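# Build a three-block arch spanning two desks

## Task

Use the three blocks to make an arch over the gap separating the two desks. Each of the two identical leaning blocks must stand upright on one of its ends (either end), flat on a desk, one block per desk, with the two tilted toward one another. The keystone, the third block, must sit centred between them on their slanted upper faces, with no gap at either contact. All three blocks must form one straight line. Any number of arms may be used.

## Robot and tools

Setup: four identical i2rt Big YAM arms, named arm1, arm2, arm3 and arm4. Each has six joints, a five-fingered right hand and a wrist camera. Two fixed room cameras are cam_low and cam_low_2. Every position is in metres in a single shared scene frame. Its origin is on the floor and +z is up. Each foot (base_link) points along its own +x. Feet: arm1 at (+0.377, +0.505, +0.772), quat_wxyz (+0.386, 0, 0, -0.922); arm2 at (-0.387, +0.544, +0.803), (+0.923, -0.005, -0.003, -0.385); arm3 at (-0.378, -0.495, +0.794), (+0.930, -0.002, -0.003, +0.367); arm4 at (+0.382, -0.500, +0.810), (+0.373, -0.001, +0.005, +0.928). The desk tops under the arms are at z=+0.720. Maximum reach is about 1.07 m from the joint1 axis. Loose objects may occasionally get a small push.

move: a single action. Its keys are arm1..arm4 plus cameras, and each arm has its own separate object. An arm you omit receives nothing new but may keep driving toward its earlier targets. Inside an arm's object:
- joints: a dict of absolute targets keyed by name, not offsets. Arm joints are in radians: joint1_rad -2.879..2.879 (yaw about the foot, positive is counter-clockwise seen from above, 0 points along the foot's +x); joint2_rad 0..3.141 (shoulder, 0 means the upper arm points back, increasing lifts it up and then forward); joint3_rad 0..3.019 (elbow, 0 is folded, increasing opens it); joint4_rad -1.692..1.57 (wrist pitch, positive tips the fingers up); joint5_rad -1.57..1.57 (sideways swing, positive toward the arm's right); joint6_rad -2.094..2.094 (roll, positive is clockwise seen from behind the hand). Hand keys run from -1 to 1: hand_little, hand_ring, hand_middle, hand_index and hand_thumb_bend go from +1 straight/open to -1 curled; hand_thumb_turn goes from +1 beside the palm to -1 opposite the fingers. There are two settings that cause no motion: hand_force_limit (-1 means about 0 N and +1 means 10 N at a fingertip, or 15 N for the thumb motors) and hand_speed (-0.96..1; full speed from +0.48 upward). Each scene starts with these at 0 and -0.8.
- target: a 7-number absolute hand pose [x, y, z, qw, qx, qy, qz] in the scene frame, in metres, in the same format as the printed hand line. The hand moves in a straight line from its current hand_target. When target is given, joints may hold only the hand keys and the two settings; otherwise the call is refused.
- speed: top speed of the path in m/s, 0.002..0.5, default 0.25. Rotation is capped at twice this value in rad/s. It is only valid together with target.
- min_time_s: 0.1..8 s, the minimum duration of that arm's joint motions.
cameras: a list of names or ["all"]. [] means none.
All motions start at once. Hand paths all finish together, paced by the slowest one, and last between 0.5 and 10 s. No action runs longer than 15 s. Paths do not avoid obstacles or other arms. Hands lag their paths and can end 1 cm or more off the goal, especially near full stretch. An unknown key makes the call invalid. An out-of-range value gets the call refused, and a refusal cancels the later move, wait and finished_scene calls in the same reply.

Hand geometry: the hand point sits 0.045 m in front of the palm. Its +z runs along the straight fingers, +y points out of the palm, and +x runs across the palm away from the thumb. Straight fingers reach 0.06-0.07 m past the point. With the thumb turned fully opposite, the hand can wrap objects about 0.035-0.065 m thick. A wrist bracket on the little-finger side sticks out up to 0.10 m and can collide with things. With joints 1, 5 and 6 at 0 and the hand level, the palm faces down and the thumb is on the left. With joint6 near -1.3, the wrist camera image is upright.

Gripping: a finger motor starts only when its target changes by 0.002 or more. It stops when it reaches the target or when its load hits hand_force_limit, and then locks. To grip harder, raise the limit and send a more-closed target. To release, send a more-open target. For gentle grips use hand_speed -0.94 or lower.

Result lines: the move line names each arm sent a motion, followed by done or its worst status. joint_status/hand_status words: off_target (came to rest short and may still be pushing); time_out (the arm holds nearby targets and keeps pushing, and on_its_own lists what it does unasked; sending the reported position relieves it); not_followed (withheld by the self/arm-clearance check, also shown as 'joint command not followed' or 'pose unreachable'); limit_stop_at_motor_heat (resend the target). hand is the measured hand-point pose. hand_target is the pose at the held joint targets. hand_stopped_by gives six words for little, ring, middle, index, thumb_bend, thumb_turn: moving, target, force, stalled or fault. The *_load_n values are fingertip forces in N, positive when pushed open; a lost grip shows as a load near 0. Joint velocities are in rad/s and can read 'within noise'. Joint torques include gravity, and values 3 and 4 wrap at ±28 N m. The pictures line gives the image order. Arms under 'as last shown' were not commanded and their lines repeat old values. A call with no action returns everything in full.

wait: seconds from 0 to 10, plus optional cameras. The scene keeps running.
zoom_image: camera plus region [x0, y0, x1, y1] in pixels from the top-left, at most 504 by 504, taken from that camera's latest image.
show_instructions: shows the reference pages, no arguments.
finished_scene: scene = the current scene's number (printed at the end of each move result). It cannot be undone, and the arch must stay standing with no robot holding it.

Avoid: knocking anything off the work area or letting it fall; dropping or releasing moving blocks; slamming; hard contact between robots, including closing one hand on another robot's fingers; pushing hard against desks or heavy objects; excessive finger force. The arms do not stop when they touch something. Holding loads, staying stretched out or pushing against something heats the motors: a MOTOR HOT line appears at 85 °C, and at 100 °C the arm goes limp for 30-60 s or more.

Each tool is called after ">>>" as name([rows], argument=value, ...), one row to a line, values as JSON.

Reference images:

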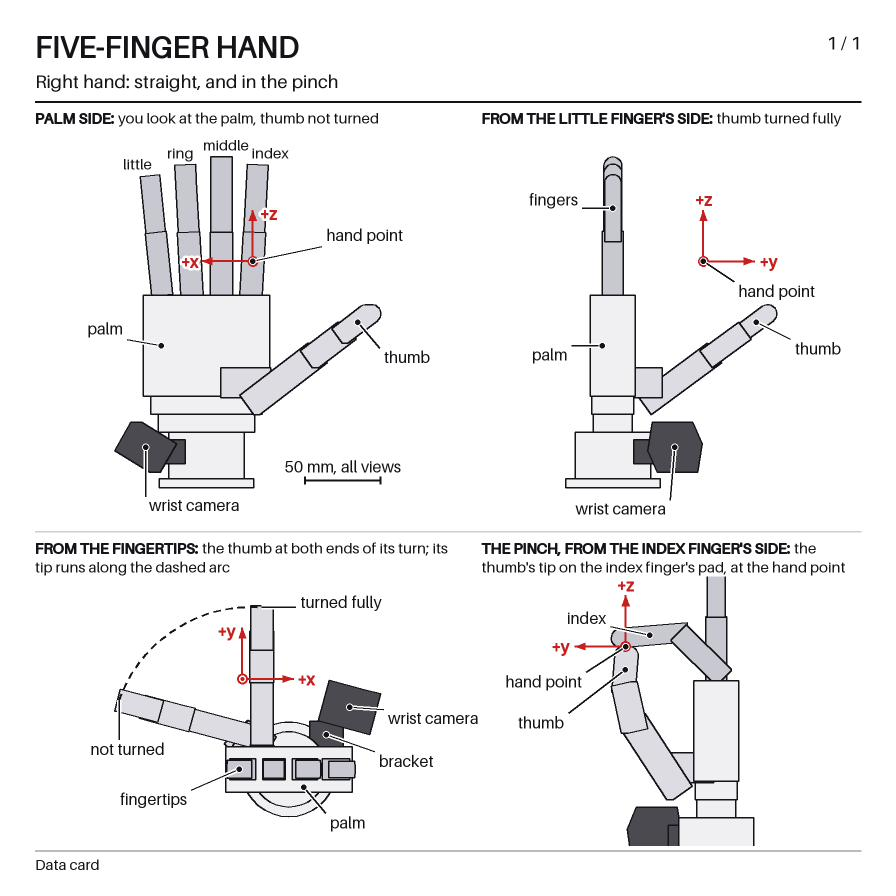

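## Session

>>> move()

Scene clock: 0.00 s.
Joint torques (N m): no reading
Heat: arm1: hottest joint3_rad 29 °C; arm2: hottest joint1_rad 30 °C; arm3: hottest joint1_rad 31 °C; arm4: hottest joint2_rad 29 °C.
Joint velocities: within noise
arm1.joint_positions: joint1_rad=+0.348 joint2_rad=+0.578 joint3_rad=+1.384 joint4_rad=-1.238 joint5_rad=+0.101 joint6_rad=-1.265 hand_little=+1.000 hand_ring=+1.000 hand_middle=+1.000 hand_index=+1.000 hand_thumb_turn=+1.000 hand_thumb_bend=+1.000 hand_force_limit=+0.000 hand_speed=-0.800
arm1.joint_status: not commanded
arm1.hand_stopped_by: target,target,target,target,target,target
arm1.little_load_n: 0.0
arm1.ring_load_n: 0.0
arm1.middle_load_n: 0.0
arm1.index_load_n: 0.0
arm1.thumb_bend_load_n: 0.0
arm1.thumb_turn_load_n: 0.0
arm1.hand: x=+0.2220 y=+0.3282 z=+1.2884 quat_wxyz=(+0.431, +0.317, -0.780, +0.324) (m; scene frame)
arm1.hand_target: x=+0.2228 y=+0.3299 z=+1.2999 quat_wxyz=(+0.439, +0.313, -0.774, +0.332) (m; scene frame)
arm1.hand_status: not commanded
arm2.joint_positions: joint1_rad=-0.302 joint2_rad=+0.618 joint3_rad=+1.321 joint4_rad=-1.531 joint5_rad=+0.252 joint6_rad=-1.357 hand_little=+1.000 hand_ring=+1.000 hand_middle=+1.000 hand_index=+1.000 hand_thumb_turn=+1.000 hand_thumb_bend=+1.000 hand_force_limit=+0.000 hand_speed=-0.800
arm2.joint_status: not commanded
arm2.hand_stopped_by: target,target,target,target,target,target
arm2.little_load_n: 0.0
arm2.ring_load_n: 0.0
arm2.middle_load_n: 0.0
arm2.index_load_n: 0.0
arm2.thumb_bend_load_n: 0.0
arm2.thumb_turn_load_n: 0.0
arm2.hand: x=-0.3923 y=+0.3429 z=+1.2453 quat_wxyz=(+0.263, +0.705, -0.596, +0.280) (m; scene frame)
arm2.hand_target: x=-0.3925 y=+0.3433 z=+1.2536 quat_wxyz=(+0.266, +0.701, -0.595, +0.289) (m; scene frame)
arm2.hand_status: not commanded
arm3.joint_positions: joint1_rad=+0.201 joint2_rad=+0.606 joint3_rad=+1.354 joint4_rad=-1.322 joint5_rad=-0.221 joint6_rad=-1.363 hand_little=+1.000 hand_ring=+1.000 hand_middle=+1.000 hand_index=+1.000 hand_thumb_turn=+1.000 hand_thumb_bend=+1.000 hand_force_limit=+0.000 hand_speed=-0.800
arm3.joint_status: not commanded
arm3.hand_stopped_by: target,target,target,target,target,target
arm3.little_load_n: 0.0
arm3.ring_load_n: 0.0
arm3.middle_load_n: 0.0
arm3.index_load_n: 0.0
arm3.thumb_bend_load_n: 0.0
arm3.thumb_turn_load_n: 0.0
arm3.hand: x=-0.2356 y=-0.3066 z=+1.2718 quat_wxyz=(-0.340, +0.793, +0.368, +0.346) (m; scene frame)
arm3.hand_target: x=-0.2359 y=-0.3069 z=+1.2834 quat_wxyz=(-0.346, +0.786, +0.367, +0.356) (m; scene frame)
arm3.hand_status: not commanded
arm4.joint_positions: joint1_rad=-0.488 joint2_rad=+0.623 joint3_rad=+1.385 joint4_rad=-1.302 joint5_rad=-0.115 joint6_rad=-1.409 hand_little=+1.000 hand_ring=+1.000 hand_middle=+1.000 hand_index=+1.000 hand_thumb_turn=+1.000 hand_thumb_bend=+1.000 hand_force_limit=+0.000 hand_speed=-0.800
arm4.joint_status: not commanded
arm4.hand_stopped_by: target,target,target,target,target,target
arm4.little_load_n: 0.0
arm4.ring_load_n: 0.0
arm4.middle_load_n: 0.0
arm4.index_load_n: 0.0
arm4.thumb_bend_load_n: 0.0
arm4.thumb_turn_load_n: 0.5
arm4.hand: x=+0.3377 y=-0.2537 z=+1.3032 quat_wxyz=(-0.445, +0.546, +0.679, +0.209) (m; scene frame)
arm4.hand_target: x=+0.3382 y=-0.2548 z=+1.3124 quat_wxyz=(-0.453, +0.542, +0.675, +0.214) (m; scene frame)
arm4.hand_status: not commanded
pictures: arm1_cam_wrist, arm2_cam_wrist, arm3_cam_wrist, arm4_cam_wrist, cam_low, cam_low_2

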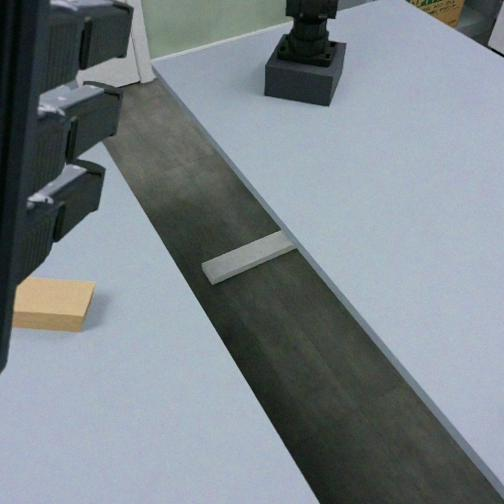

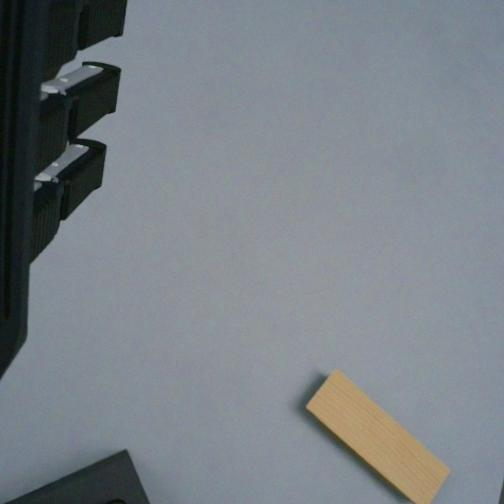

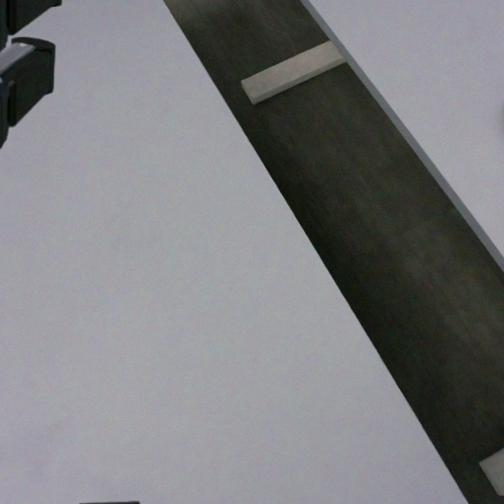

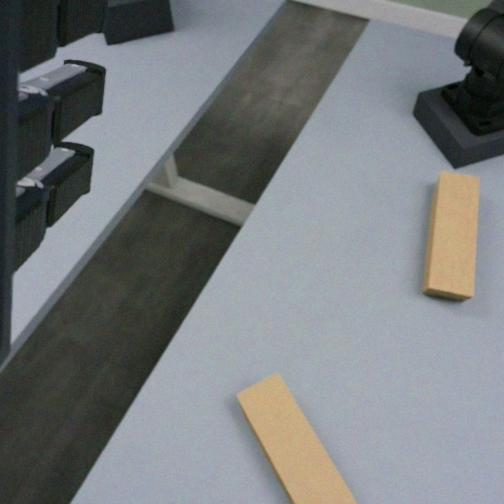

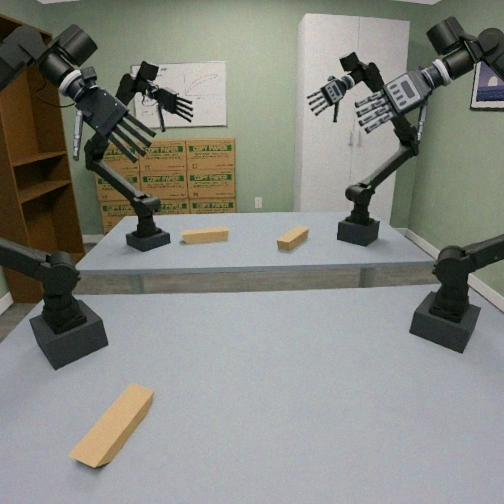

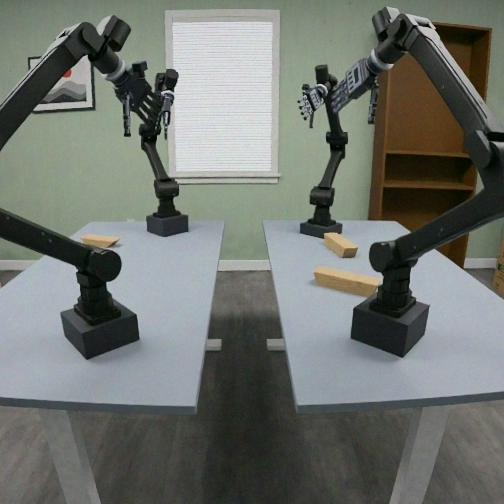

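>>> zoom_image(camera="arm4_cam_wrist", region=[200, 130, 504, 434])

>>> zoom_image(camera="arm2_cam_wrist", region=[280, 340, 480, 504])

>>> zoom_image(camera="cam_low", region=[40, 360, 180, 490])

>>> zoom_image(camera="cam_low", region=[160, 210, 340, 290])

>>> zoom_image(camera="cam_low_2", region=[300, 220, 400, 310])

>>> zoom_image(camera="arm1_cam_wrist", region=[0, 250, 140, 370])

Scaled by 1.658 from the camera's 504x504 image, which has a finer 720x720 frame.

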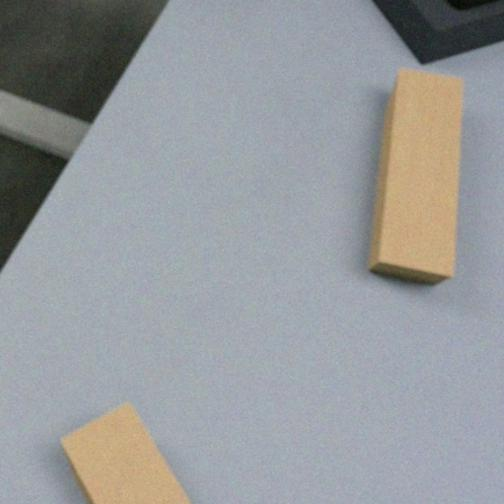

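Scaled by 2.520 from the camera's 504x504 image, which has a finer 720x720 frame.

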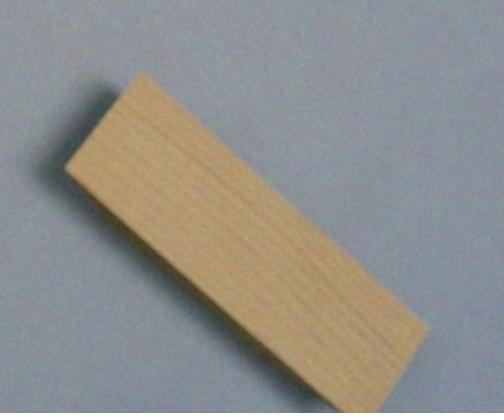

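Scaled by 3.600 from the camera's 504x504 image, which has a finer 720x720 frame.

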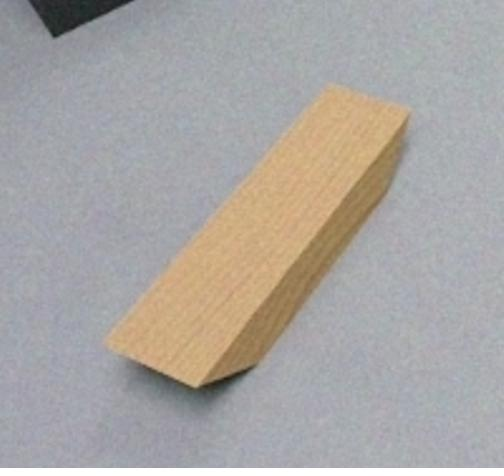

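Scaled by 2.800 from the camera's 504x504 image, which has a finer 720x720 frame.

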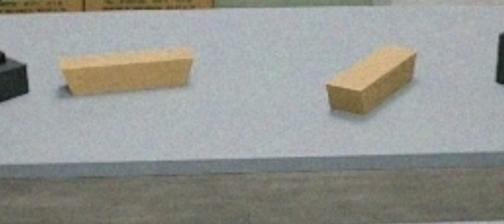

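Scaled by 5.040 from the camera's 504x504 image, which has a finer 720x720 frame.

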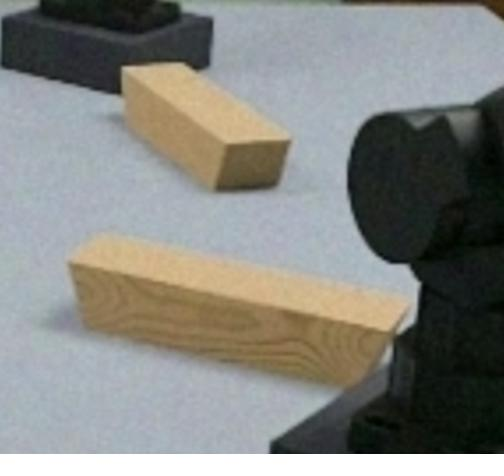

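Scaled by 3.600 from the camera's 504x504 image, which has a finer 720x720 frame.

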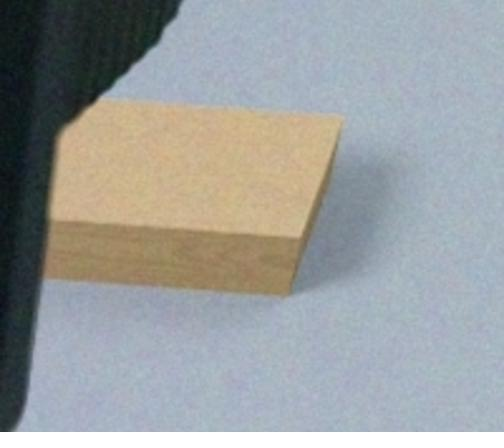

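>>> move(arm1={"target": [0.445, 0.27, 1.02, 0.1064, 0.7013, -0.6801, 0.1861]}, arm2={"target": [-0.666, 0.30, 1.02, 0.1898, 0.2251, -0.9506, 0.0996]}, arm4={"target": [0.33, -0.13, 1.02, -0.1781, 0.728, 0.6515, 0.1193]}, cameras=["arm1_cam_wrist", "arm2_cam_wrist", "arm4_cam_wrist"])

Scene clock: 158.33 s.
Joint torques (N m): arm1=[0.44 0.26 7.64 1.36 0.08 -0.09] | arm2=[-0.79 -3.9 9.98 1.03 0.26 0.28] | arm3=[-0.56 3.84 9.57 2.22 -0.12 0.17] | arm4=[0.56 -5.3 9.09 2.44 0.18 0.03]
Heat: arm1: hottest joint3_rad 35 °C; arm2: hottest joint1_rad 29 °C; arm3: hottest joint3_rad 31 °C; arm4: hottest joint3_rad 35 °C.
move: arm1 done; arm2 off_target; arm4 done
Joint velocities: within noise
arm1.joint_positions: joint1_rad=+1.294 joint2_rad=+0.780 joint3_rad=+0.966 joint4_rad=-1.332 joint5_rad=+0.106 joint6_rad=-1.085 hand_little=+1.000 hand_ring=+1.000 hand_middle=+1.000 hand_index=+1.000 hand_thumb_turn=+1.000 hand_thumb_bend=+1.000 hand_force_limit=+0.000 hand_speed=-0.800
arm1.joint_status: not commanded
arm1.hand_stopped_by: target,target,target,target,target,target
arm1.little_load_n: 0.0
arm1.ring_load_n: 0.0
arm1.middle_load_n: 0.0
arm1.index_load_n: -0.5
arm1.thumb_bend_load_n: 0.0
arm1.thumb_turn_load_n: 0.0
arm1.hand: x=+0.4411 y=+0.2717 z=+1.0252 quat_wxyz=(+0.108, +0.693, -0.688, +0.187) (m; scene frame)
arm1.hand_target: x=+0.4449 y=+0.2701 z=+1.0200 quat_wxyz=(+0.106, +0.701, -0.680, +0.186) (m; scene frame)
arm1.hand_status: done (0.007 m and 1.3 deg from the pose sent, 0.354 m and 61.7 deg at the start)
arm2.joint_positions: joint1_rad=-1.458 joint2_rad=+1.135 joint3_rad=+1.051 joint4_rad=-1.094 joint5_rad=+0.075 joint6_rad=-1.186 hand_little=+1.000 hand_ring=+1.000 hand_middle=+1.000 hand_index=+1.000 hand_thumb_turn=+1.000 hand_thumb_bend=+1.000 hand_force_limit=+0.000 hand_speed=-0.800
arm2.joint_status: not commanded
arm2.hand_stopped_by: target,target,target,target,target,target
arm2.little_load_n: 0.0
arm2.ring_load_n: 0.0
arm2.middle_load_n: 0.0
arm2.index_load_n: 0.0
arm2.thumb_bend_load_n: 0.0
arm2.thumb_turn_load_n: 0.0
arm2.hand: x=-0.6574 y=+0.3046 z=+1.0121 quat_wxyz=(+0.179, +0.239, -0.950, +0.092) (m; scene frame)
arm2.hand_target: x=-0.6659 y=+0.3003 z=+1.0201 quat_wxyz=(+0.190, +0.225, -0.950, +0.100) (m; scene frame)
arm2.hand_status: off_target (0.013 m and 2.2 deg from the pose sent, 0.357 m and 73.1 deg at the start)
arm3: as last shown
arm4.joint_positions: joint1_rad=-0.496 joint2_rad=+1.122 joint3_rad=+1.061 joint4_rad=-1.083 joint5_rad=+0.068 joint6_rad=-1.193 hand_little=+1.000 hand_ring=+1.000 hand_middle=+1.000 hand_index=+1.000 hand_thumb_turn=+1.000 hand_thumb_bend=+1.000 hand_force_limit=+0.000 hand_speed=-0.800
arm4.joint_status: not commanded
arm4.hand_stopped_by: target,target,target,target,target,target
arm4.little_load_n: 0.0
arm4.ring_load_n: 0.0
arm4.middle_load_n: 0.0
arm4.index_load_n: 0.0
arm4.thumb_bend_load_n: 0.0
arm4.thumb_turn_load_n: 0.0
arm4.hand: x=+0.3273 y=-0.1342 z=+1.0227 quat_wxyz=(-0.175, +0.720, +0.662, +0.117) (m; scene frame)
arm4.hand_target: x=+0.3301 y=-0.1301 z=+1.0201 quat_wxyz=(-0.178, +0.728, +0.651, +0.119) (m; scene frame)
arm4.hand_status: done (0.006 m and 1.6 deg from the pose sent, 0.309 m and 38.7 deg at the start)
pictures: arm1_cam_wrist, arm2_cam_wrist, arm4_cam_wrist

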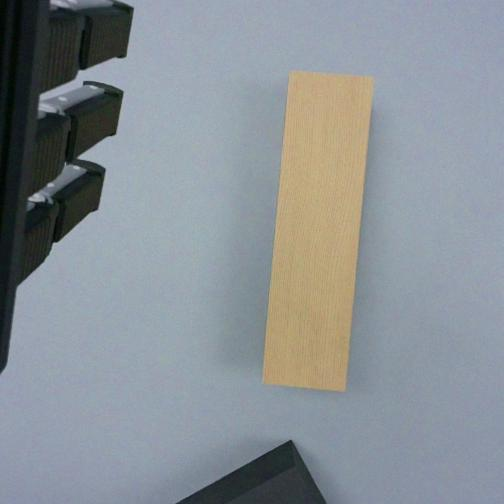

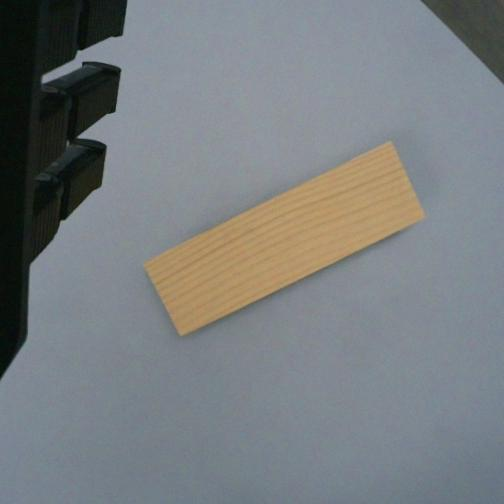

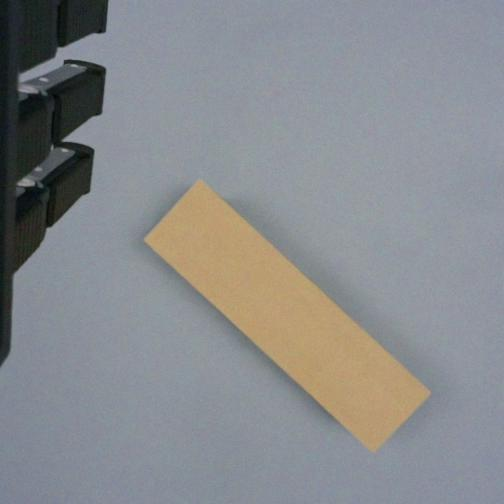

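>>> move(cameras=["cam_low", "cam_low_2"])

>>> zoom_image(camera="cam_low_2", region=[290, 210, 400, 310])

>>> zoom_image(camera="cam_low", region=[50, 370, 170, 480])

>>> zoom_image(camera="cam_low_2", region=[60, 210, 160, 300])

>>> zoom_image(camera="cam_low", region=[160, 210, 330, 280])

Scene clock: 171.83 s.
Joint torques (N m): arm1=[0.44 0.62 7.64 1.37 0.09 -0.09] | arm2=[-0.85 -3.72 9.99 1.06 0.26 0.27] | arm3=[-0.56 3.78 9.59 2.21 -0.11 0.17] | arm4=[0.44 -5.42 9.13 2.44 0.18 0.06]
Heat: arm1: hottest joint3_rad 36 °C; arm2: hottest joint1_rad 29 °C; arm3: hottest joint3_rad 31 °C; arm4: hottest joint3_rad 34 °C.
Joint velocities: within noise
arm1.joint_positions: joint1_rad=+1.294 joint2_rad=+0.780 joint3_rad=+0.966 joint4_rad=-1.332 joint5_rad=+0.106 joint6_rad=-1.086 hand_little=+1.000 hand_ring=+1.000 hand_middle=+1.000 hand_index=+1.000 hand_thumb_turn=+1.000 hand_thumb_bend=+1.000 hand_force_limit=+0.000 hand_speed=-0.800
arm1.joint_status: not commanded
arm1.hand_stopped_by: target,target,target,target,target,target
arm1.little_load_n: 0.0
arm1.ring_load_n: 0.0
arm1.middle_load_n: 0.0
arm1.index_load_n: 0.0
arm1.thumb_bend_load_n: 0.0
arm1.thumb_turn_load_n: 0.0
arm1.hand: x=+0.4411 y=+0.2717 z=+1.0252 quat_wxyz=(+0.108, +0.693, -0.687, +0.187) (m; scene frame)
arm1.hand_target: x=+0.4449 y=+0.2701 z=+1.0200 quat_wxyz=(+0.106, +0.701, -0.680, +0.186) (m; scene frame)
arm1.hand_status: done (0.007 m and 1.3 deg from the pose sent, 0.354 m and 61.7 deg at the start)
arm2.joint_positions: joint1_rad=-1.458 joint2_rad=+1.135 joint3_rad=+1.051 joint4_rad=-1.094 joint5_rad=+0.075 joint6_rad=-1.186 hand_little=+1.000 hand_ring=+1.000 hand_middle=+1.000 hand_index=+1.000 hand_thumb_turn=+1.000 hand_thumb_bend=+1.000 hand_force_limit=+0.000 hand_speed=-0.800
arm2.joint_status: not commanded
arm2.hand_stopped_by: target,target,target,target,target,target
arm2.little_load_n: 0.0
arm2.ring_load_n: 0.0
arm2.middle_load_n: 0.0
arm2.index_load_n: 0.0
arm2.thumb_bend_load_n: 0.0
arm2.thumb_turn_load_n: 0.0
arm2.hand: x=-0.6573 y=+0.3046 z=+1.0121 quat_wxyz=(+0.179, +0.238, -0.950, +0.092) (m; scene frame)
arm2.hand_target: x=-0.6659 y=+0.3003 z=+1.0201 quat_wxyz=(+0.190, +0.225, -0.950, +0.100) (m; scene frame)
arm2.hand_status: off_target (0.013 m and 2.2 deg from the pose sent, 0.357 m and 73.1 deg at the start)
arm3.joint_positions: joint1_rad=+0.201 joint2_rad=+0.606 joint3_rad=+1.354 joint4_rad=-1.322 joint5_rad=-0.221 joint6_rad=-1.363 hand_little=+1.000 hand_ring=+1.000 hand_middle=+1.000 hand_index=+1.000 hand_thumb_turn=+1.000 hand_thumb_bend=+1.000 hand_force_limit=+0.000 hand_speed=-0.800
arm3.joint_status: not commanded
arm3.hand_stopped_by: target,target,target,target,target,target
arm3.little_load_n: 0.0
arm3.ring_load_n: 0.0
arm3.middle_load_n: 0.0
arm3.index_load_n: 0.0
arm3.thumb_bend_load_n: 0.0
arm3.thumb_turn_load_n: 0.0
arm3.hand: x=-0.2356 y=-0.3066 z=+1.2718 quat_wxyz=(-0.340, +0.793, +0.368, +0.346) (m; scene frame)
arm3.hand_target: x=-0.2359 y=-0.3069 z=+1.2834 quat_wxyz=(-0.346, +0.786, +0.367, +0.356) (m; scene frame)
arm3.hand_status: not commanded
arm4.joint_positions: joint1_rad=-0.496 joint2_rad=+1.122 joint3_rad=+1.061 joint4_rad=-1.083 joint5_rad=+0.068 joint6_rad=-1.193 hand_little=+1.000 hand_ring=+1.000 hand_middle=+1.000 hand_index=+1.000 hand_thumb_turn=+1.000 hand_thumb_bend=+1.000 hand_force_limit=+0.000 hand_speed=-0.800
arm4.joint_status: not commanded
arm4.hand_stopped_by: target,target,target,target,target,target
arm4.little_load_n: 0.0
arm4.ring_load_n: 0.0
arm4.middle_load_n: 0.0
arm4.index_load_n: 0.0
arm4.thumb_bend_load_n: 0.0
arm4.thumb_turn_load_n: 0.0
arm4.hand: x=+0.3273 y=-0.1342 z=+1.0227 quat_wxyz=(-0.175, +0.720, +0.662, +0.117) (m; scene frame)
arm4.hand_target: x=+0.3301 y=-0.1301 z=+1.0201 quat_wxyz=(-0.178, +0.728, +0.651, +0.119) (m; scene frame)
arm4.hand_status: done (0.006 m and 1.6 deg from the pose sent, 0.309 m and 38.7 deg at the start)
pictures: cam_low, cam_low_2

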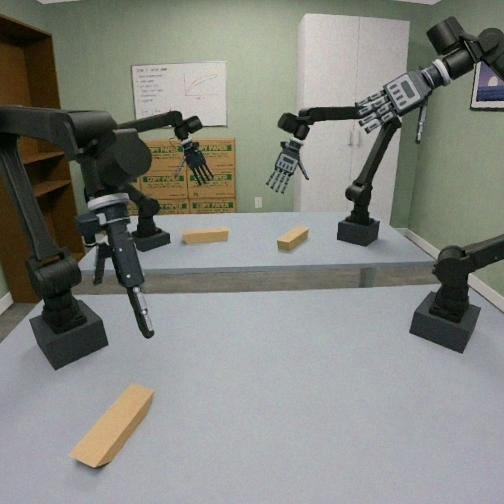

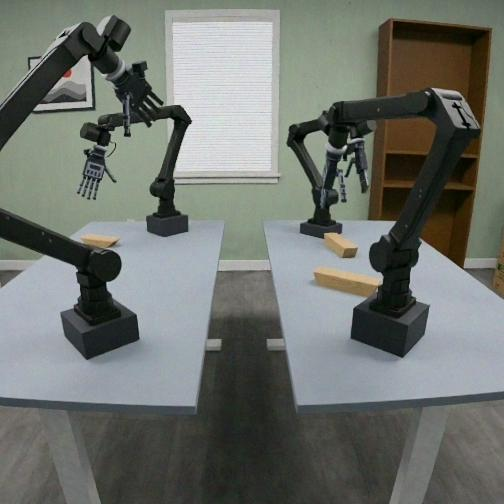

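Scaled by 4.582 from the camera's 504x504 image, which has a finer 720x720 frame.

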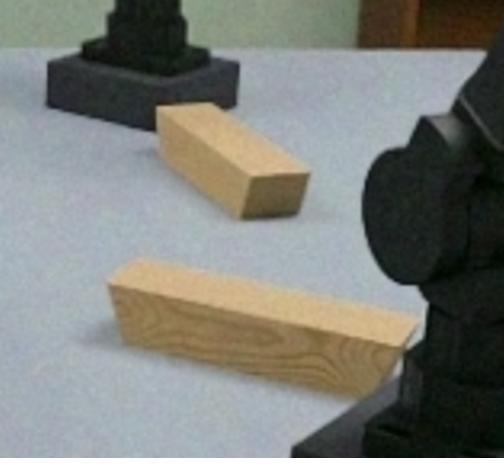

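Scaled by 4.200 from the camera's 504x504 image, which has a finer 720x720 frame.

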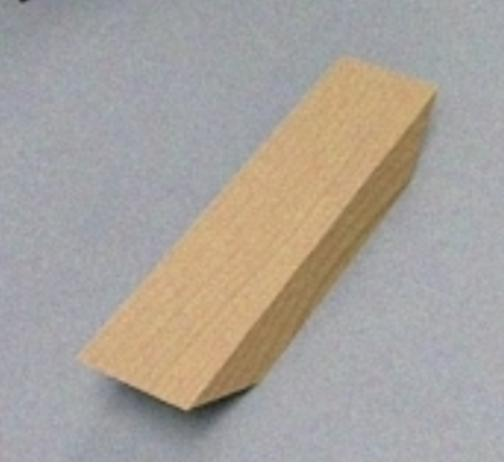

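Scaled by 5.040 from the camera's 504x504 image, which has a finer 720x720 frame.

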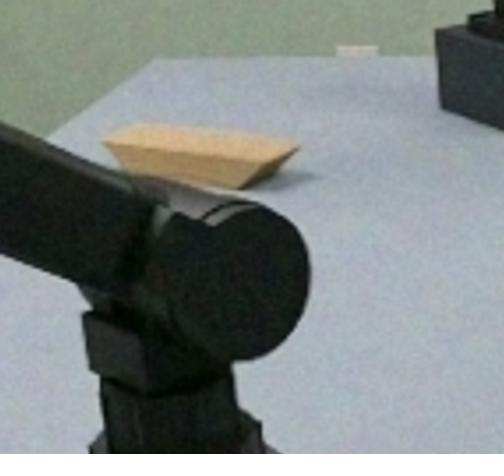

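Scaled by 2.965 from the camera's 504x504 image, which has a finer 720x720 frame.

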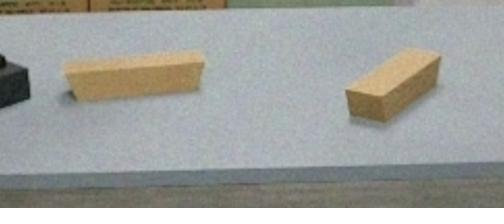

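>>> move(arm4={"joints": {"joint1_rad": -0.488, "joint2_rad": 0.623, "joint3_rad": 1.385, "joint4_rad": -1.302, "joint5_rad": -0.115, "joint6_rad": -1.409}, "min_time_s": 2}, arm3={"joints": {"hand_speed": 0.2, "hand_thumb_turn": -1.0, "hand_little": 0.4, "hand_ring": 0.4, "hand_middle": 0.4, "hand_index": 0.4}}, arm1={"joints": {"hand_speed": 0.2, "hand_thumb_turn": -1.0, "hand_little": 0.4, "hand_ring": 0.4, "hand_middle": 0.4, "hand_index": 0.4}}, arm2={"joints": {"hand_speed": 0.2, "hand_thumb_turn": -1.0, "hand_little": 0.4, "hand_ring": 0.4, "hand_middle": 0.4, "hand_index": 0.4}}, cameras=["arm1_cam_wrist", "arm2_cam_wrist"])

>>> move(arm3={"target": [0.233, -0.268, 0.85, -0.3835, 0.6928, 0.2565, 0.5543]}, cameras=["arm3_cam_wrist", "cam_low_2"])

Scene clock: 354.97 s.
Joint torques (N m): arm1=[0.38 0.32 7.66 1.33 0.14 -0.09] | arm2=[-0.73 -4.13 9.98 1.03 0.25 0.25] | arm3=[-0.67 3.9 9.63 2.24 -0.11 0.16] | arm4=[1.61 2.37 10.78 1.92 -0.07 -0.23]
Heat: arm1: hottest joint3_rad 37 °C; arm2: hottest joint3_rad 31 °C; arm3: hottest joint3_rad 32 °C; arm4: hottest joint3_rad 34 °C.
move: arm1 done; arm2 done; arm3 done; arm4 done
Joint velocities: within noise
arm1.joint_positions: joint1_rad=+1.295 joint2_rad=+0.780 joint3_rad=+0.966 joint4_rad=-1.331 joint5_rad=+0.105 joint6_rad=-1.088 hand_little=+0.400 hand_ring=+0.400 hand_middle=+0.400 hand_index=+0.400 hand_thumb_turn=-1.000 hand_thumb_bend=+1.000 hand_force_limit=+0.000 hand_speed=+0.200
arm1.joint_status: all done
arm1.hand_stopped_by: target,target,target,target,target,target
arm1.little_load_n: 0.0
arm1.ring_load_n: 0.0
arm1.middle_load_n: 0.0
arm1.index_load_n: 0.0
arm1.thumb_bend_load_n: 0.0
arm1.thumb_turn_load_n: 0.0
arm1.hand: x=+0.4413 y=+0.2714 z=+1.0252 quat_wxyz=(+0.108, +0.694, -0.686, +0.188) (m; scene frame)
arm1.hand_target: x=+0.4449 y=+0.2701 z=+1.0201 quat_wxyz=(+0.106, +0.701, -0.680, +0.186) (m; scene frame)
arm1.hand_status: not commanded
arm2.joint_positions: joint1_rad=-1.458 joint2_rad=+1.135 joint3_rad=+1.051 joint4_rad=-1.094 joint5_rad=+0.075 joint6_rad=-1.184 hand_little=+0.400 hand_ring=+0.400 hand_middle=+0.400 hand_index=+0.400 hand_thumb_turn=-1.000 hand_thumb_bend=+1.000 hand_force_limit=+0.000 hand_speed=+0.200
arm2.joint_status: all done
arm2.hand_stopped_by: target,target,target,target,target,target
arm2.little_load_n: 0.0
arm2.ring_load_n: 0.5
arm2.middle_load_n: 0.0
arm2.index_load_n: 0.0
arm2.thumb_bend_load_n: 0.0
arm2.thumb_turn_load_n: 0.0
arm2.hand: x=-0.6573 y=+0.3047 z=+1.0121 quat_wxyz=(+0.179, +0.237, -0.950, +0.093) (m; scene frame)
arm2.hand_target: x=-0.6659 y=+0.3002 z=+1.0201 quat_wxyz=(+0.190, +0.225, -0.950, +0.100) (m; scene frame)
arm2.hand_status: not commanded
arm3.joint_positions: joint1_rad=+0.201 joint2_rad=+0.606 joint3_rad=+1.354 joint4_rad=-1.322 joint5_rad=-0.221 joint6_rad=-1.363 hand_little=+0.400 hand_ring=+0.400 hand_middle=+0.400 hand_index=+0.400 hand_thumb_turn=-1.000 hand_thumb_bend=+1.000 hand_force_limit=+0.000 hand_speed=+0.200
arm3.joint_status: all done
arm3.hand_stopped_by: target,target,target,target,target,target
arm3.little_load_n: 0.0
arm3.ring_load_n: 0.0
arm3.middle_load_n: 0.0
arm3.index_load_n: 0.0
arm3.thumb_bend_load_n: 0.0
arm3.thumb_turn_load_n: 0.5
arm3.hand: x=-0.2356 y=-0.3066 z=+1.2718 quat_wxyz=(-0.340, +0.793, +0.368, +0.347) (m; scene frame)
arm3.hand_target: x=-0.2359 y=-0.3069 z=+1.2834 quat_wxyz=(-0.346, +0.786, +0.367, +0.357) (m; scene frame)
arm3.hand_status: not commanded
arm4.joint_positions: joint1_rad=-0.496 joint2_rad=+0.620 joint3_rad=+1.351 joint4_rad=-1.288 joint5_rad=-0.113 joint6_rad=-1.394 hand_little=+1.000 hand_ring=+1.000 hand_middle=+1.000 hand_index=+1.000 hand_thumb_turn=+1.000 hand_thumb_bend=+1.000 hand_force_limit=+0.000 hand_speed=-0.800
arm4.joint_status: all done
arm4.hand_stopped_by: target,target,target,target,target,target
arm4.little_load_n: 0.0
arm4.ring_load_n: 0.0
arm4.middle_load_n: 0.0
arm4.index_load_n: 0.0
arm4.thumb_bend_load_n: 0.0
arm4.thumb_turn_load_n: 0.0
arm4.hand: x=+0.3383 y=-0.2499 z=+1.2894 quat_wxyz=(-0.439, +0.556, +0.675, +0.204) (m; scene frame)
arm4.hand_target: x=+0.3377 y=-0.2535 z=+1.3032 quat_wxyz=(-0.445, +0.545, +0.679, +0.209) (m; scene frame)
arm4.hand_status: not commanded
pictures: arm1_cam_wrist, arm2_cam_wrist

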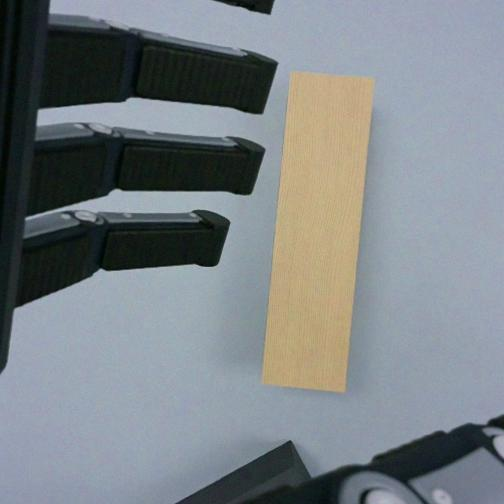

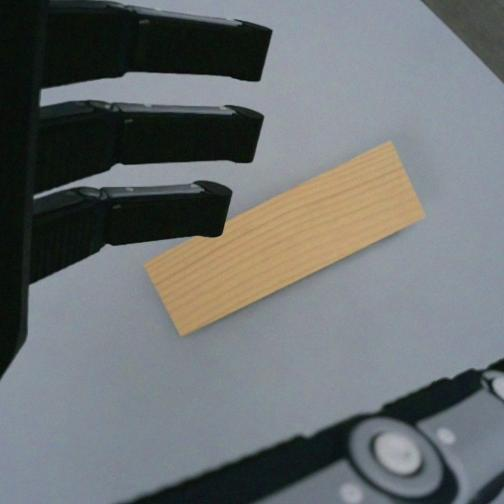

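Scene clock: 358.50 s.
Joint torques (N m): arm1=[0.21 0.44 7.65 1.32 0.13 -0.08] | arm2=[-0.97 -3.72 10.07 1.03 0.26 0.24] | arm3=[-1.38 -12.92 8.76 2.84 -0.02 0.16] | arm4=[2.37 2.55 10.76 1.91 -0.11 -0.26]
Heat: arm1: hottest joint3_rad 37 °C; arm2: hottest joint3_rad 31 °C; arm3: hottest joint3_rad 32 °C; arm4: hottest joint3_rad 34 °C.
move: arm3 off_target
Joint velocities: within noise
arm1, arm2, arm4: as last shown
arm2.ring_load_n: 0.0
arm3.joint_positions: joint1_rad=-0.526 joint2_rad=+1.910 joint3_rad=+0.811 joint4_rad=+0.932 joint5_rad=-0.742 joint6_rad=-1.410 hand_little=+0.400 hand_ring=+0.400 hand_middle=+0.400 hand_index=+0.400 hand_thumb_turn=-1.000 hand_thumb_bend=+1.000 hand_force_limit=+0.000 hand_speed=+0.200
arm3.joint_status: not commanded
arm3.hand_stopped_by: target,target,target,target,target,target
arm3.little_load_n: 0.0
arm3.ring_load_n: 0.0
arm3.middle_load_n: 0.0
arm3.index_load_n: 0.0
arm3.thumb_bend_load_n: 0.0
arm3.thumb_turn_load_n: 0.0
arm3.hand: x=+0.2152 y=-0.2660 z=+0.8402 quat_wxyz=(-0.386, +0.703, +0.259, +0.539) (m; scene frame)
arm3.hand_target: x=+0.2320 y=-0.2683 z=+0.8501 quat_wxyz=(-0.383, +0.693, +0.257, +0.554) (m; scene frame)
arm3.hand_status: off_target (0.020 m and 2.1 deg from the pose sent, 0.632 m and 29.9 deg at the start)
arm4.joint_positions: joint1_rad=-0.496 joint2_rad=+0.620 joint3_rad=+1.351 joint4_rad=-1.288 joint5_rad=-0.113 joint6_rad=-1.395 hand_little=+1.000 hand_ring=+1.000 hand_middle=+1.000 hand_index=+1.000 hand_thumb_turn=+1.000 hand_thumb_bend=+1.000 hand_force_limit=+0.000 hand_speed=-0.800
arm4.middle_load_n: 0.5
arm4.hand: x=+0.3383 y=-0.2498 z=+1.2895 quat_wxyz=(-0.439, +0.556, +0.676, +0.204) (m; scene frame)
pictures: arm3_cam_wrist, cam_low_2

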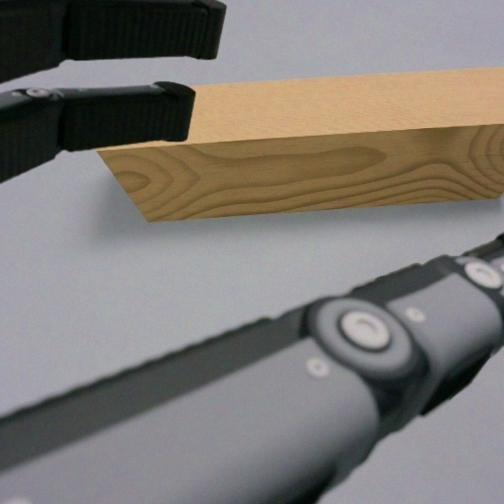

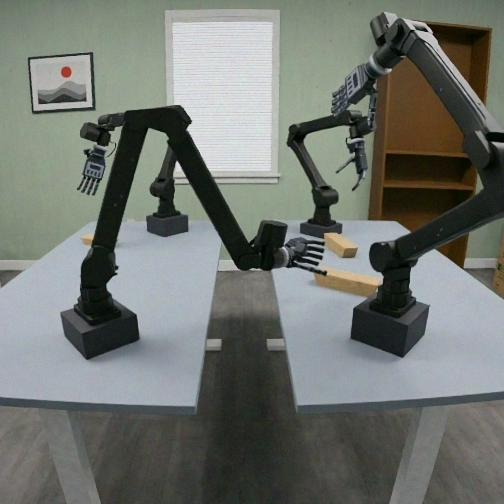

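>>> move(arm3={"target": [0.27, -0.24, 0.98, 0.4347, -0.8537, 0.2562, -0.1304], "joints": {"hand_little": 0.5, "hand_ring": 0.5, "hand_middle": 0.5, "hand_index": 0.5}}, arm1={"target": [0.3985, 0.236, 0.92, 0.3477, -0.6827, 0.5729, -0.2918], "joints": {"hand_little": 0.5, "hand_ring": 0.5, "hand_middle": 0.5, "hand_index": 0.5}}, arm2={"target": [-0.6671, 0.3211, 0.90, -0.0835, 0.1639, 0.8759, -0.4462], "joints": {"hand_little": 0.5, "hand_ring": 0.5, "hand_middle": 0.5, "hand_index": 0.5}}, cameras=["arm1_cam_wrist", "arm2_cam_wrist", "arm3_cam_wrist", "cam_low_2"])

Scene clock: 483.03 s.
Joint torques (N m): arm1=[-1.55 -4.95 10.48 -0.9 -0.49 -0.08] | arm2=[-0.97 -2.43 7.23 1.48 -0.42 0.26] | arm3=[-1.55 -16.85 14.74 1.43 -0.53 0.28] | arm4=[2.02 1.79 10.76 1.95 -0.11 -0.25]
Heat: arm1: hottest joint3_rad 38 °C; arm2: hottest joint3_rad 32 °C; arm3: hottest joint3_rad 31 °C; arm4: hottest joint3_rad 39 °C.
move: arm1 off_target; arm2 done; arm3 off_target
Joint velocities: within noise
arm1.joint_positions: joint1_rad=+0.534 joint2_rad=+1.318 joint3_rad=+0.934 joint4_rad=-1.641 joint5_rad=-0.781 joint6_rad=-2.094 hand_little=+0.500 hand_ring=+0.500 hand_middle=+0.500 hand_index=+0.500 hand_thumb_turn=-1.000 hand_thumb_bend=+1.000 hand_force_limit=+0.000 hand_speed=+0.200
arm1.joint_status: all done
arm1.hand_stopped_by: target,target,target,target,target,target
arm1.little_load_n: 0.0
arm1.ring_load_n: 0.0
arm1.middle_load_n: 0.0
arm1.index_load_n: -0.5
arm1.thumb_bend_load_n: 0.0
arm1.thumb_turn_load_n: 0.0
arm1.hand: x=+0.4062 y=+0.2541 z=+0.9083 quat_wxyz=(-0.337, +0.668, -0.611, +0.260) (m; scene frame)
arm1.hand_target: x=+0.3994 y=+0.2365 z=+0.9198 quat_wxyz=(-0.323, +0.673, -0.608, +0.271) (m; scene frame)
arm1.hand_status: off_target (0.023 m and 6.0 deg from the pose sent, 0.119 m and 55.7 deg at the start; a joint's target at an end of its range on 37 of 113 steps)
arm2.joint_positions: joint1_rad=-1.972 joint2_rad=+1.058 joint3_rad=+0.581 joint4_rad=-0.354 joint5_rad=-0.630 joint6_rad=-0.599 hand_little=+0.500 hand_ring=+0.500 hand_middle=+0.500 hand_index=+0.500 hand_thumb_turn=-1.000 hand_thumb_bend=+1.000 hand_force_limit=+0.000 hand_speed=+0.200
arm2.joint_status: all done
arm2.hand_stopped_by: target,target,target,target,target,target
arm2.little_load_n: 0.0
arm2.ring_load_n: 0.0
arm2.middle_load_n: 0.0
arm2.index_load_n: 0.0
arm2.thumb_bend_load_n: 0.0
arm2.thumb_turn_load_n: 0.0
arm2.hand: x=-0.6667 y=+0.3181 z=+0.9046 quat_wxyz=(+0.086, -0.152, -0.878, +0.446) (m; scene frame)
arm2.hand_target: x=-0.6670 y=+0.3211 z=+0.9001 quat_wxyz=(+0.084, -0.164, -0.876, +0.446) (m; scene frame)
arm2.hand_status: done (0.006 m and 1.4 deg from the pose sent, 0.114 m and 63.7 deg at the start)
arm3.joint_positions: joint1_rad=-0.520 joint2_rad=+1.843 joint3_rad=+1.603 joint4_rad=-0.586 joint5_rad=-0.595 joint6_rad=-0.521 hand_little=+0.500 hand_ring=+0.500 hand_middle=+0.500 hand_index=+0.500 hand_thumb_turn=-1.000 hand_thumb_bend=+1.000 hand_force_limit=+0.000 hand_speed=+0.200
arm3.joint_status: all done
arm3.hand_stopped_by: target,target,target,target,target,target
arm3.little_load_n: 0.0
arm3.ring_load_n: 0.0
arm3.middle_load_n: 0.0
arm3.index_load_n: 0.0
arm3.thumb_bend_load_n: 0.0
arm3.thumb_turn_load_n: -0.5
arm3.hand: x=+0.2499 y=-0.2378 z=+0.9641 quat_wxyz=(-0.427, +0.860, -0.255, +0.119) (m; scene frame)
arm3.hand_target: x=+0.2688 y=-0.2405 z=+0.9802 quat_wxyz=(-0.435, +0.853, -0.256, +0.131) (m; scene frame)
arm3.hand_status: off_target (0.026 m and 1.8 deg from the pose sent, 0.152 m and 79.0 deg at the start)
arm4: as last shown
arm4.middle_load_n: 0.0
pictures: arm1_cam_wrist, arm2_cam_wrist, arm3_cam_wrist, cam_low_2

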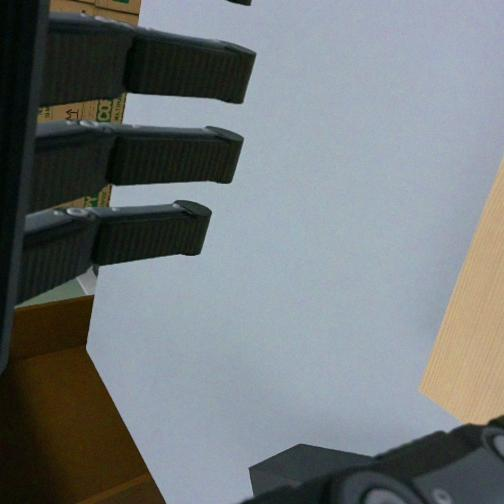

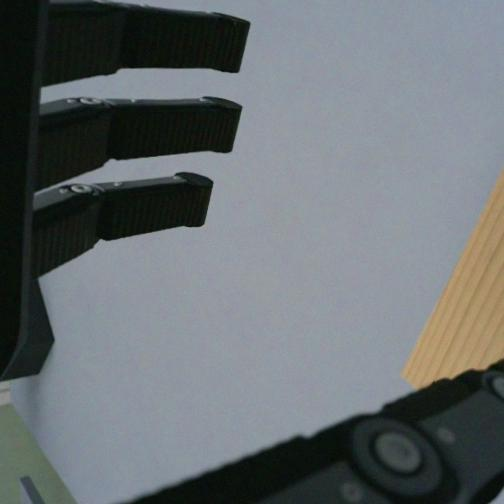

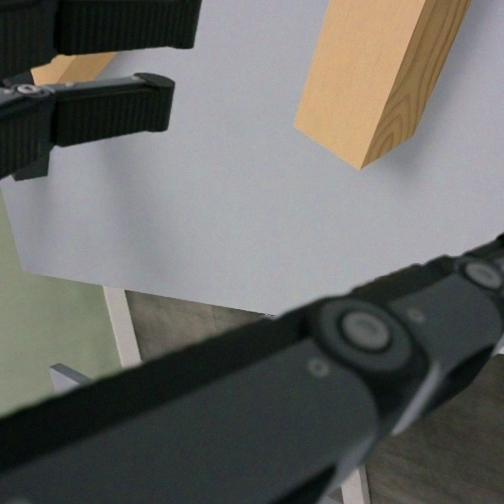

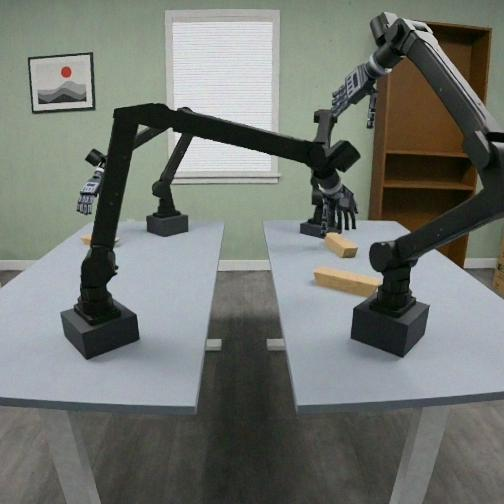

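>>> move(arm3={"target": [0.262, -0.308, 0.885, -0.4886, 0.5507, 0.2212, 0.6396]}, arm1={"joints": {"joint1_rad": 0.348, "joint2_rad": 0.578, "joint3_rad": 1.384, "joint4_rad": -1.238, "joint5_rad": 0.1, "joint6_rad": -1.265}, "min_time_s": 3}, cameras=["arm3_cam_wrist", "cam_low_2"])

Scene clock: 565.60 s.
Joint torques (N m): arm1=[-2.02 4.31 10.55 2.24 0.22 0.07] | arm2=[-0.91 -2.37 7.24 1.47 -0.43 0.28] | arm3=[-1.61 -14.97 7.04 2.48 0.15 0.03] | arm4=[2.02 2.08 10.81 1.99 -0.1 -0.26]
Heat: arm1: hottest joint3_rad 42 °C; arm2: hottest joint3_rad 31 °C; arm3: hottest joint3_rad 40 °C; arm4: hottest joint3_rad 39 °C.
move: arm1 done; arm3 off_target
Joint velocities: within noise
arm1.joint_positions: joint1_rad=+0.360 joint2_rad=+0.578 joint3_rad=+1.336 joint4_rad=-1.255 joint5_rad=+0.098 joint6_rad=-1.275 hand_little=+0.500 hand_ring=+0.500 hand_middle=+0.500 hand_index=+0.500 hand_thumb_turn=-1.000 hand_thumb_bend=+1.000 hand_force_limit=+0.000 hand_speed=+0.200
arm1.joint_status: all done
arm1.hand_stopped_by: target,target,target,target,target,target
arm1.little_load_n: 0.0
arm1.ring_load_n: 0.0
arm1.middle_load_n: 0.0
arm1.index_load_n: -0.5
arm1.thumb_bend_load_n: -0.5
arm1.thumb_turn_load_n: 0.0
arm1.hand: x=+0.2230 y=+0.3236 z=+1.2620 quat_wxyz=(+0.410, +0.334, -0.791, +0.307) (m; scene frame)
arm1.hand_target: x=+0.2221 y=+0.3281 z=+1.2885 quat_wxyz=(+0.431, +0.317, -0.780, +0.325) (m; scene frame)
arm1.hand_status: not commanded
arm2, arm4: as last shown
arm2.joint_positions: joint1_rad=-1.972 joint2_rad=+1.058 joint3_rad=+0.581 joint4_rad=-0.354 joint5_rad=-0.630 joint6_rad=-0.598 hand_little=+0.500 hand_ring=+0.500 hand_middle=+0.500 hand_index=+0.500 hand_thumb_turn=-1.000 hand_thumb_bend=+1.000 hand_force_limit=+0.000 hand_speed=+0.200
arm2.hand: x=-0.6667 y=+0.3180 z=+0.9046 quat_wxyz=(+0.086, -0.152, -0.878, +0.446) (m; scene frame)
arm3.joint_positions: joint1_rad=-0.653 joint2_rad=+2.133 joint3_rad=+0.925 joint4_rad=+1.566 joint5_rad=-0.891 joint6_rad=-0.965 hand_little=+0.500 hand_ring=+0.500 hand_middle=+0.500 hand_index=+0.500 hand_thumb_turn=-1.000 hand_thumb_bend=+1.000 hand_force_limit=+0.000 hand_speed=+0.200
arm3.joint_status: not commanded
arm3.hand_stopped_by: target,target,target,target,target,target
arm3.little_load_n: 0.0
arm3.ring_load_n: 0.0
arm3.middle_load_n: 0.0
arm3.index_load_n: 0.0
arm3.thumb_bend_load_n: 0.0
arm3.thumb_turn_load_n: 0.5
arm3.hand: x=+0.2505 y=-0.3013 z=+0.8767 quat_wxyz=(-0.486, +0.585, +0.216, +0.612) (m; scene frame)
arm3.hand_target: x=+0.2616 y=-0.3079 z=+0.8853 quat_wxyz=(-0.477, +0.573, +0.224, +0.628) (m; scene frame)
arm3.hand_status: off_target (0.016 m and 5.1 deg from the pose sent, 0.106 m and 90.9 deg at the start; a joint's target at an end of its range on 26 of 118 steps)
pictures: arm3_cam_wrist, cam_low_2

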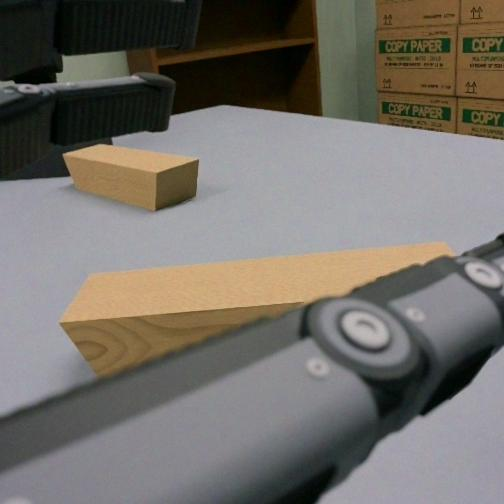

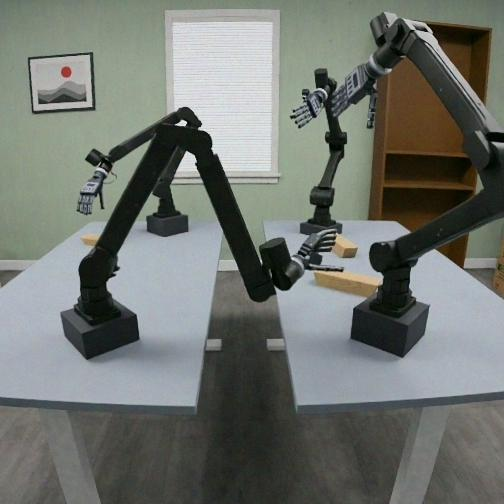

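>>> move(arm3={"target": [0.266, -0.306, 0.855, -0.4886, 0.5507, 0.2212, 0.6396], "joints": {"hand_thumb_turn": 1.0}}, cameras=["arm3_cam_wrist"])

>>> zoom_image(camera="arm3_cam_wrist", region=[30, 180, 500, 340])

Scene clock: 572.27 s.
Joint torques (N m): arm1=[-1.73 4.31 10.65 2.24 0.21 0.04] | arm2=[-1.03 -2.32 7.24 1.4 -0.44 0.28] | arm3=[-1.38 -15.38 6.67 2.35 0.12 0.07] | arm4=[2.26 2.37 10.77 1.88 -0.08 -0.23]
Heat: arm1: hottest joint3_rad 43 °C; arm2: hottest joint3_rad 31 °C; arm3: hottest joint3_rad 39 °C; arm4: hottest joint3_rad 40 °C.
move: arm3 off_target
Joint velocities: within noise
arm1, arm2, arm4: as last shown
arm1.index_load_n: 0.0
arm1.thumb_bend_load_n: 0.0
arm1.thumb_turn_load_n: 0.5
arm3.joint_positions: joint1_rad=-0.653 joint2_rad=+2.194 joint3_rad=+0.949 joint4_rad=+1.568 joint5_rad=-0.892 joint6_rad=-0.996 hand_little=+0.500 hand_ring=+0.500 hand_middle=+0.500 hand_index=+0.500 hand_thumb_turn=+1.000 hand_thumb_bend=+1.000 hand_force_limit=+0.000 hand_speed=+0.200
arm3.joint_status: all done
arm3.hand_stopped_by: target,target,target,target,target,target
arm3.little_load_n: 0.0
arm3.ring_load_n: 0.0
arm3.middle_load_n: 0.0
arm3.index_load_n: 0.0
arm3.thumb_bend_load_n: 0.0
arm3.thumb_turn_load_n: -0.5
arm3.hand: x=+0.2557 y=-0.3018 z=+0.8491 quat_wxyz=(-0.479, +0.593, +0.218, +0.609) (m; scene frame)
arm3.hand_target: x=+0.2658 y=-0.3059 z=+0.8554 quat_wxyz=(-0.472, +0.583, +0.226, +0.622) (m; scene frame)
arm3.hand_status: off_target (0.013 m and 6.1 deg from the pose sent, 0.027 m and 5.1 deg at the start; a joint's target at an end of its range on 40 of 40 steps)
pictures: arm3_cam_wrist

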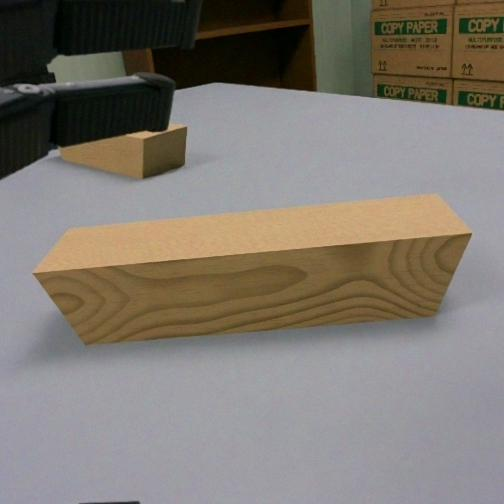

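Scaled by 1.072 from the camera's 504x504 image, which has a finer 720x720 frame.

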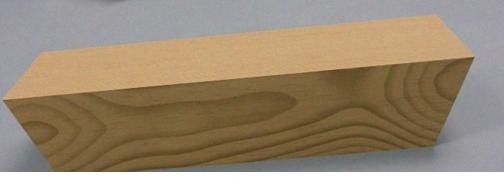

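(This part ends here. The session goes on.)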